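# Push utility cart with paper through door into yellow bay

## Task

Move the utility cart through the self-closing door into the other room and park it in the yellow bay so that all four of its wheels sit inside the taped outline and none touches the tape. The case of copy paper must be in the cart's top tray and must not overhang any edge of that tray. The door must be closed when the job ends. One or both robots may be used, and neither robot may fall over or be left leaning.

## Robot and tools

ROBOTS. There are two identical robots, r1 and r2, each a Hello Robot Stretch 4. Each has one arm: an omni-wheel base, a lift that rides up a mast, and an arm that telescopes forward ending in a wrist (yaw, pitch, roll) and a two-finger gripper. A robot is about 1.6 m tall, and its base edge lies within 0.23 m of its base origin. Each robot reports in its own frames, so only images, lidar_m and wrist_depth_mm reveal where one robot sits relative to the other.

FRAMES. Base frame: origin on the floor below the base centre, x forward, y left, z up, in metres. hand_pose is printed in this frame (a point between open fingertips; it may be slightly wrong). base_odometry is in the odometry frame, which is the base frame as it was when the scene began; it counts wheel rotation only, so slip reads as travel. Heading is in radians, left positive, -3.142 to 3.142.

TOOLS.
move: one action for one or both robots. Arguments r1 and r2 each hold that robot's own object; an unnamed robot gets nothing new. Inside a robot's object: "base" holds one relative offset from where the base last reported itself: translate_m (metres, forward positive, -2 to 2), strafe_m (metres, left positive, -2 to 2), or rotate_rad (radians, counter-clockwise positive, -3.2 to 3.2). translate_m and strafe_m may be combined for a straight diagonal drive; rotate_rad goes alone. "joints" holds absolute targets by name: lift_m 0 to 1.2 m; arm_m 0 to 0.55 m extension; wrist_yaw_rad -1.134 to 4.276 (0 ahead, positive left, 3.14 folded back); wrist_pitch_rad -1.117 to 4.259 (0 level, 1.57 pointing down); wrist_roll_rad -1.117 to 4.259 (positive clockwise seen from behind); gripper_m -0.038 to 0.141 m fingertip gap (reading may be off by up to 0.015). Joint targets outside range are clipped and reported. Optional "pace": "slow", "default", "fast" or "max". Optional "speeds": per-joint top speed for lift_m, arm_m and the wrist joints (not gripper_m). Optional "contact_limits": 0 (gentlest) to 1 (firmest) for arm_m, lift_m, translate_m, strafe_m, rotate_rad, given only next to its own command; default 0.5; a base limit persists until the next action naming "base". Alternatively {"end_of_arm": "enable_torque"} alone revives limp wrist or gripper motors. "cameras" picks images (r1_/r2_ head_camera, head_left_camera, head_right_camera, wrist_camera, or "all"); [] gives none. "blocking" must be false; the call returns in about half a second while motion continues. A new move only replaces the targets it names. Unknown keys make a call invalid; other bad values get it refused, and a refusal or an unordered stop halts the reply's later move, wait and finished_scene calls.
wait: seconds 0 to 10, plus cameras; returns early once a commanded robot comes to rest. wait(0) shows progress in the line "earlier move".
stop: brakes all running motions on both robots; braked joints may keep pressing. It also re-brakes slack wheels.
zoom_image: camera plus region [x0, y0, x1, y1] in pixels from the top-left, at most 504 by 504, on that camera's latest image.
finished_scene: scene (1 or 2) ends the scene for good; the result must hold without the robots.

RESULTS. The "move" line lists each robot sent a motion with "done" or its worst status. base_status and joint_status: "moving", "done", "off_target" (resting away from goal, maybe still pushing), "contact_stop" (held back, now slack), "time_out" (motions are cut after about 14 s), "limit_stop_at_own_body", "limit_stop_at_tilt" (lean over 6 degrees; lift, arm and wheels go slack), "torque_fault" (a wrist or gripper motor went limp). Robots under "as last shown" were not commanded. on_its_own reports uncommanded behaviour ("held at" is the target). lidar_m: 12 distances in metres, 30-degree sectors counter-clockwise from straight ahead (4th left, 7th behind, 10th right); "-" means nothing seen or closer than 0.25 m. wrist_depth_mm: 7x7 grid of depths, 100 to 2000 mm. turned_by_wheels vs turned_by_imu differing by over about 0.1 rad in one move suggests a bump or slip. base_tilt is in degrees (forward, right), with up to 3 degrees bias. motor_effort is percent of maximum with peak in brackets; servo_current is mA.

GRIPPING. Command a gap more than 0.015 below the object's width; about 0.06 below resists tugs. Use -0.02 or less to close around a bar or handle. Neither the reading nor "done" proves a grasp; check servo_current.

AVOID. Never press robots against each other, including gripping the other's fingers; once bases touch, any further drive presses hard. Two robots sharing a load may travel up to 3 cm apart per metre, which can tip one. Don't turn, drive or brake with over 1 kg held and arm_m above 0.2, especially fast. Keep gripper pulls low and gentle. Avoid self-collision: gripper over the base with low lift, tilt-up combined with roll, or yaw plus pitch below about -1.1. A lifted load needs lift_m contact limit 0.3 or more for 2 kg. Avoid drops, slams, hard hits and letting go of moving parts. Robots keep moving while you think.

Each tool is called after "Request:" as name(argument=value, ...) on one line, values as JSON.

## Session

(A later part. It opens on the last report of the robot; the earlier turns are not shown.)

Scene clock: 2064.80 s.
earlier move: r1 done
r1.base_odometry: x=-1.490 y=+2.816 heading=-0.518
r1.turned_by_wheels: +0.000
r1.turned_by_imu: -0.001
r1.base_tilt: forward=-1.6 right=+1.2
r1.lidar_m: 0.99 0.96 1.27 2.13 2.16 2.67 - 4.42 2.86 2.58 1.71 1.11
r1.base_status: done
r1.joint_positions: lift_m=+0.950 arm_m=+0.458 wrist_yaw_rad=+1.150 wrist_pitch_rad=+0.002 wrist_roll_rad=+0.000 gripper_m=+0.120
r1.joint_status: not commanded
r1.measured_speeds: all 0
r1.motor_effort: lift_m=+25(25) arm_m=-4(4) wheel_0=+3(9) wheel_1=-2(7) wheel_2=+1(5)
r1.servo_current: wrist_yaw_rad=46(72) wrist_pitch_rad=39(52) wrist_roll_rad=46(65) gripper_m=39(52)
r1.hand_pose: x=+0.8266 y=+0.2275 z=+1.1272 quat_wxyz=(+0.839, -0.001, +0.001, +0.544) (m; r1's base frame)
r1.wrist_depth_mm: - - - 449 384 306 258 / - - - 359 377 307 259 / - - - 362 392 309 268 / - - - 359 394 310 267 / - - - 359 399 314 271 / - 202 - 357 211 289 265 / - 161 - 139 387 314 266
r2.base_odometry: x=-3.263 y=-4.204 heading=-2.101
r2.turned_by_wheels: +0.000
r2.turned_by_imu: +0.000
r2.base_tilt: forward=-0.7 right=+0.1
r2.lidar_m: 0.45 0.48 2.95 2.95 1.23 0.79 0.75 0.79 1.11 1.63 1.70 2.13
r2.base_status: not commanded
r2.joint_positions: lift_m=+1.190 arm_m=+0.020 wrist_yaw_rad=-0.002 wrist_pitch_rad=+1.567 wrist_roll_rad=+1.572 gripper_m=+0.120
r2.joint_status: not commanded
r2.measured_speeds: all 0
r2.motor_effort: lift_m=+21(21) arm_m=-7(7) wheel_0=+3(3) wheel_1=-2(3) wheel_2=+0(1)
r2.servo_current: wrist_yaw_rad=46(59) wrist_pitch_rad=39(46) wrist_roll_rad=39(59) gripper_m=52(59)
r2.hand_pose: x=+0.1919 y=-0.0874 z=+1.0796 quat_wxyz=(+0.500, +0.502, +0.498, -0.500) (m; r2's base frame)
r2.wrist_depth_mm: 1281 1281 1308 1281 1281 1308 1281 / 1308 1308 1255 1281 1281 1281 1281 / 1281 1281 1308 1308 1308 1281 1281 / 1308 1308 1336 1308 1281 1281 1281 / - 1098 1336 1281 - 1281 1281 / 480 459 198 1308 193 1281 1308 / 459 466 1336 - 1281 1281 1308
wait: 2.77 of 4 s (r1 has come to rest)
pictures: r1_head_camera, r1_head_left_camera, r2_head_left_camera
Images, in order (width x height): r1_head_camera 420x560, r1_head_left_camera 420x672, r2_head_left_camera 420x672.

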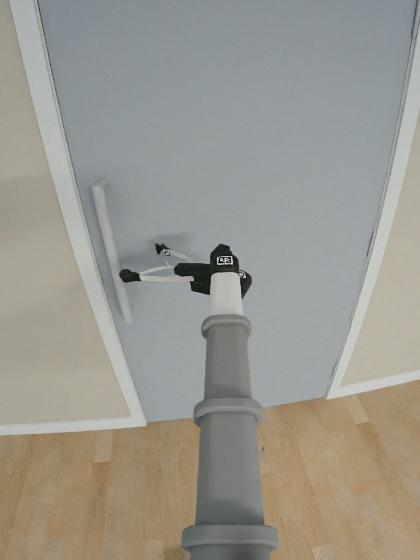

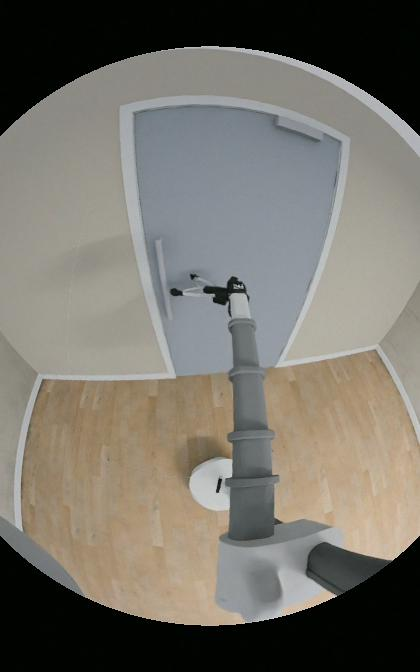

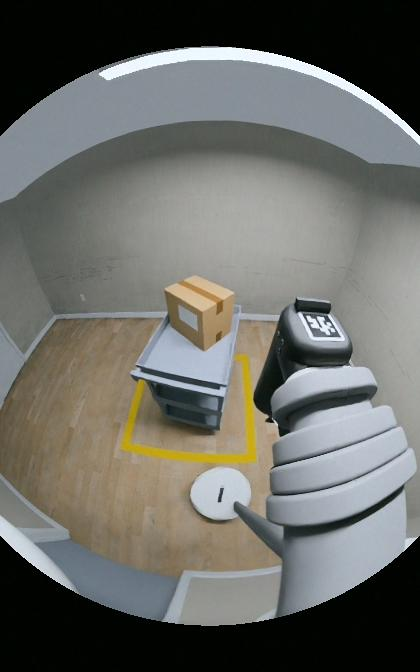

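Request:
zoom_image(camera="r1_head_left_camera", region=[90, 80, 370, 400])

Request:
move(blocking=false, r2={"base":{"strafe_m":-0.35}}, cameras=[])

Request:
wait(seconds=4, cameras=[])

Request:
move(blocking=false, r2={"base":{"translate_m":0.7}}, cameras=[])

Request:
wait(seconds=5, cameras=["r2_head_left_camera","r2_wrist_camera"])

Request:
zoom_image(camera="r2_head_left_camera", region=[0, 250, 250, 500])

Scaled by 1.575 from the camera's 420x672 image, which has a finer 600x960 frame.

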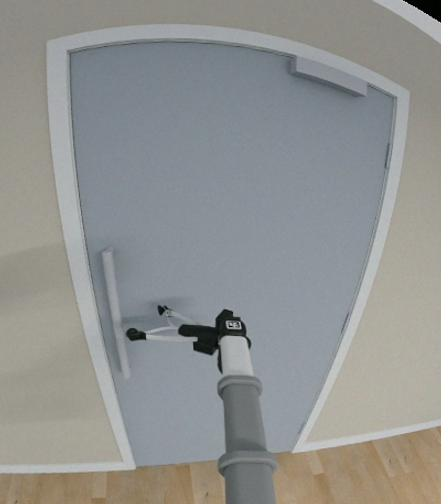

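Scene clock: 2074.07 s.
move: r2 moving
r1: as last shown
r1.turned_by_imu: +0.000
r1.base_tilt: forward=-1.6 right=+1.3
r1.lidar_m: 0.99 0.95 1.29 2.13 2.16 2.67 - 4.37 2.86 2.57 1.70 1.10
r1.motor_effort: lift_m=+25(25) arm_m=-3(4) wheel_0=+3(4) wheel_1=-2(2) wheel_2=+1(1)
r1.servo_current: wrist_yaw_rad=46(59) wrist_pitch_rad=46(46) wrist_roll_rad=52(59) gripper_m=46(46)
r1.wrist_depth_mm: - - - 452 384 306 258 / - - - 357 377 309 260 / - - - 357 392 309 267 / - - - 357 397 314 268 / - - - 357 402 312 272 / - 202 - 359 211 289 265 / - 161 - 139 387 317 266
r2.base_odometry: x=-3.294 y=-4.186 heading=-2.101
r2.turned_by_wheels: +0.000
r2.turned_by_imu: +0.000
r2.base_tilt: forward=-0.7 right=+0.1
r2.lidar_m: 0.46 0.46 2.91 2.95 1.23 0.80 0.75 0.78 1.10 1.57 1.69 2.14
r2.base_status: strafe_m moving
r2.joint_positions: lift_m=+1.190 arm_m=+0.020 wrist_yaw_rad=-0.002 wrist_pitch_rad=+1.567 wrist_roll_rad=+1.572 gripper_m=+0.120
r2.joint_status: not commanded
r2.measured_speeds: translate_m=+0.001 strafe_m=-0.140 rotate_rad=-0.006 lift_m=+0.000 arm_m=+0.000 wrist_yaw_rad=+0.000 wrist_pitch_rad=+0.000 wrist_roll_rad=+0.000
r2.motor_effort: lift_m=+21(21) arm_m=-7(7) wheel_0=+8(13) wheel_1=-11(12) wheel_2=-1(2)
r2.servo_current: wrist_yaw_rad=46(59) wrist_pitch_rad=39(46) wrist_roll_rad=52(59) gripper_m=46(52)
r2.hand_pose: x=+0.1919 y=-0.0874 z=+1.0796 quat_wxyz=(+0.500, +0.502, +0.498, -0.500) (m; r2's base frame)
r2.wrist_depth_mm: 1281 1308 1281 1255 1281 1308 1281 / 1308 1281 1281 1281 1281 1281 1255 / 1308 1281 1308 1281 1308 1308 1308 / 1308 1308 1308 1281 1308 1281 1255 / 1060 1308 1281 1308 - 1308 1308 / - 190 201 1281 193 1308 1308 / 469 484 1336 - 1308 1308 1281
pictures: none
No camera images: "cameras" was empty.

Scene clock: 2076.07 s.
earlier move: r2 done
r1.base_odometry: x=-1.490 y=+2.816 heading=-0.518
r1.turned_by_wheels: +0.000
r1.turned_by_imu: +0.000
r1.base_tilt: forward=-1.6 right=+1.3
r1.lidar_m: 0.99 0.92 1.25 2.14 2.14 2.67 - 4.39 2.88 2.57 1.70 1.11
r1.base_status: not commanded
r1.joint_positions: lift_m=+0.950 arm_m=+0.458 wrist_yaw_rad=+1.150 wrist_pitch_rad=+0.002 wrist_roll_rad=+0.000 gripper_m=+0.120
r1.joint_status: not commanded
r1.measured_speeds: all 0
r1.motor_effort: lift_m=+24(25) arm_m=-3(4) wheel_0=+3(4) wheel_1=-2(2) wheel_2=+1(1)
r1.servo_current: wrist_yaw_rad=26(72) wrist_pitch_rad=39(52) wrist_roll_rad=39(65) gripper_m=33(52)
r1.hand_pose: x=+0.8266 y=+0.2275 z=+1.1272 quat_wxyz=(+0.839, -0.001, +0.001, +0.544) (m; r1's base frame)
r1.wrist_depth_mm: - - - 452 382 306 258 / - - - 359 375 306 260 / - - - 359 392 309 267 / - - - 357 397 312 270 / - - - 357 399 312 271 / - 201 - 355 211 289 265 / - 161 - 139 389 317 265
r2.base_odometry: x=-3.564 y=-4.027 heading=-2.101
r2.turned_by_wheels: +0.000
r2.turned_by_imu: +0.000
r2.base_tilt: forward=-0.7 right=+0.1
r2.lidar_m: 1.08 0.59 0.66 2.94 1.21 0.80 0.74 0.79 1.09 1.26 1.33 1.84
r2.base_status: done
r2.joint_positions: lift_m=+1.190 arm_m=+0.020 wrist_yaw_rad=-0.002 wrist_pitch_rad=+1.567 wrist_roll_rad=+1.572 gripper_m=+0.120
r2.joint_status: not commanded
r2.measured_speeds: all 0
r2.motor_effort: lift_m=+21(21) arm_m=-7(7) wheel_0=+3(14) wheel_1=-2(12) wheel_2=+0(2)
r2.servo_current: wrist_yaw_rad=52(59) wrist_pitch_rad=39(46) wrist_roll_rad=39(59) gripper_m=52(59)
r2.hand_pose: x=+0.1919 y=-0.0874 z=+1.0796 quat_wxyz=(+0.500, +0.502, +0.498, -0.500) (m; r2's base frame)
r2.wrist_depth_mm: 1336 1308 1255 1281 1281 1281 1255 / 1336 1281 1281 1281 1308 1281 1281 / 1308 1308 1281 1308 1308 1308 1308 / 1281 1308 1281 1281 1281 1255 1281 / 1336 1281 1308 1308 - 1308 389 / 1308 1281 198 1308 193 1281 1281 / - - 1255 - 1308 1308 1281
wait: 2.00 of 4 s (r2 has come to rest)
pictures: none
No camera images: "cameras" was empty.

Scene clock: 2076.57 s.
move: r2 moving
r1: as last shown
r1.base_tilt: forward=-1.5 right=+1.3
r1.lidar_m: 0.97 0.96 1.24 2.13 2.14 2.68 - 4.40 2.84 2.57 1.70 1.08
r1.motor_effort: lift_m=+25(25) arm_m=-4(4) wheel_0=+3(4) wheel_1=-2(2) wheel_2=+1(2)
r1.servo_current: wrist_yaw_rad=39(65) wrist_pitch_rad=46(46) wrist_roll_rad=39(65) gripper_m=46(52)
r1.wrist_depth_mm: - - - 449 387 304 259 / - - - 362 377 304 259 / - - - 359 394 309 267 / - - - 359 397 312 271 / - - - 357 397 314 270 / - 201 - 359 211 289 265 / - 161 - 139 389 317 266
r2.base_odometry: x=-3.580 y=-4.054 heading=-2.100
r2.turned_by_wheels: +0.000
r2.turned_by_imu: +0.000
r2.base_tilt: forward=-0.7 right=+0.1
r2.lidar_m: 1.06 0.55 0.61 3.09 1.25 0.83 0.79 0.81 1.13 1.28 1.32 1.84
r2.base_status: translate_m moving
r2.joint_positions: lift_m=+1.190 arm_m=+0.020 wrist_yaw_rad=-0.002 wrist_pitch_rad=+1.567 wrist_roll_rad=+1.572 gripper_m=+0.120
r2.joint_status: not commanded
r2.measured_speeds: translate_m=+0.121 strafe_m=+0.001 rotate_rad=-0.002 lift_m=+0.000 arm_m=+0.000 wrist_yaw_rad=+0.000 wrist_pitch_rad=+0.000 wrist_roll_rad=+0.000
r2.motor_effort: lift_m=+21(21) arm_m=-7(7) wheel_0=+12(12) wheel_1=+7(8) wheel_2=-12(13)
r2.servo_current: wrist_yaw_rad=46(52) wrist_pitch_rad=39(46) wrist_roll_rad=39(59) gripper_m=52(59)
r2.hand_pose: x=+0.1919 y=-0.0874 z=+1.0796 quat_wxyz=(+0.500, +0.502, +0.498, -0.500) (m; r2's base frame)
r2.wrist_depth_mm: 1308 1308 1281 1308 1308 1281 1255 / 1281 1281 1281 1281 1281 1281 1308 / 1308 1308 1255 1281 1308 1281 1308 / 1308 1308 1308 1281 1255 1281 1308 / 1281 1308 1308 1281 - 1308 1308 / 1308 1308 198 1281 193 1308 1281 / 1160 - 1281 - 1308 1281 1281
pictures: none
No camera images: "cameras" was empty.

Scene clock: 2079.90 s.
earlier move: r2 done
r1.base_odometry: x=-1.490 y=+2.816 heading=-0.518
r1.turned_by_wheels: +0.000
r1.turned_by_imu: +0.000
r1.base_tilt: forward=-1.6 right=+1.3
r1.lidar_m: 0.98 0.94 1.25 2.14 2.17 2.68 - 4.40 2.87 2.59 1.72 1.11
r1.base_status: not commanded
r1.joint_positions: lift_m=+0.950 arm_m=+0.458 wrist_yaw_rad=+1.150 wrist_pitch_rad=+0.002 wrist_roll_rad=+0.000 gripper_m=+0.120
r1.joint_status: not commanded
r1.measured_speeds: all 0
r1.motor_effort: lift_m=+24(25) arm_m=-3(4) wheel_0=+3(4) wheel_1=-2(2) wheel_2=+1(2)
r1.servo_current: wrist_yaw_rad=46(65) wrist_pitch_rad=33(46) wrist_roll_rad=39(65) gripper_m=46(52)
r1.hand_pose: x=+0.8266 y=+0.2275 z=+1.1272 quat_wxyz=(+0.839, -0.001, +0.001, +0.544) (m; r1's base frame)
r1.wrist_depth_mm: - - - 455 384 307 258 / - - - 357 375 306 259 / - - - 359 394 309 267 / - - - 359 399 312 270 / - - - 359 399 314 272 / - 201 - 357 211 287 266 / - 161 - 140 387 317 265
r2.base_odometry: x=-3.918 y=-4.631 heading=-2.100
r2.turned_by_wheels: +0.000
r2.turned_by_imu: +0.001
r2.base_tilt: forward=-0.6 right=+0.1
r2.lidar_m: 1.35 0.41 0.32 0.29 0.35 1.52 1.46 1.52 1.34 1.27 1.32 1.41
r2.base_status: done
r2.joint_positions: lift_m=+1.190 arm_m=+0.020 wrist_yaw_rad=-0.002 wrist_pitch_rad=+1.567 wrist_roll_rad=+1.572 gripper_m=+0.120
r2.joint_status: not commanded
r2.measured_speeds: all 0
r2.motor_effort: lift_m=+21(21) arm_m=-7(7) wheel_0=+2(12) wheel_1=+4(9) wheel_2=-2(14)
r2.servo_current: wrist_yaw_rad=46(59) wrist_pitch_rad=39(46) wrist_roll_rad=39(65) gripper_m=52(59)
r2.hand_pose: x=+0.1919 y=-0.0874 z=+1.0796 quat_wxyz=(+0.500, +0.502, +0.498, -0.500) (m; r2's base frame)
r2.wrist_depth_mm: 1308 1281 1308 1308 1281 1281 1255 / 1255 1281 1281 1281 1308 1308 1308 / 1255 1281 1308 1281 1281 1308 1281 / 1308 1308 1281 1281 1281 1281 1281 / 1336 1308 1308 1255 - 1281 1281 / 1336 1308 198 1308 193 1281 1281 / 1308 1308 1281 - - 1281 1308
wait: 3.33 of 5 s (r2 has come to rest)
pictures: r2_head_left_camera, r2_wrist_camera
Images, in order (width x height): r2_head_left_camera 420x672, r2_wrist_camera 616x392.

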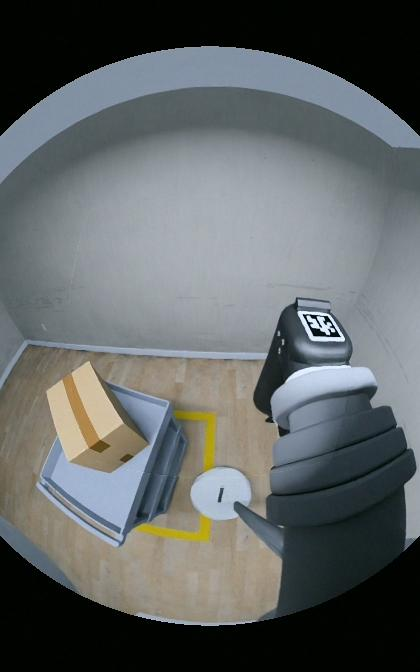

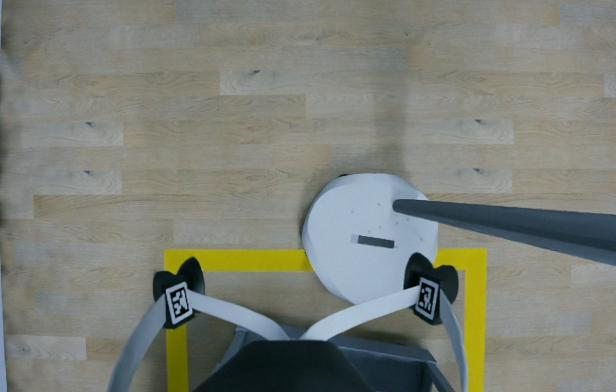

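Scaled by 2.016 from the camera's 420x672 image, which has a finer 600x960 frame.

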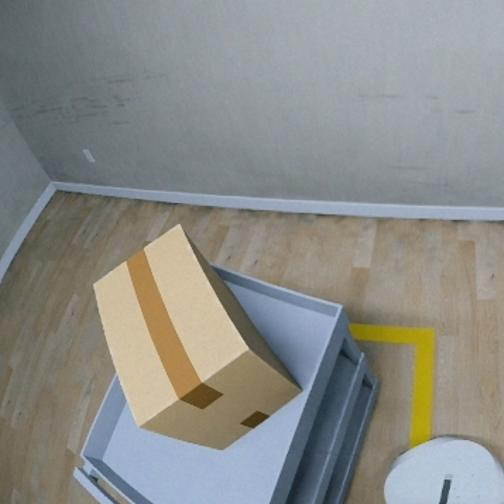

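Request:
finished_scene(scene=1)

The scene is finished: the task was done.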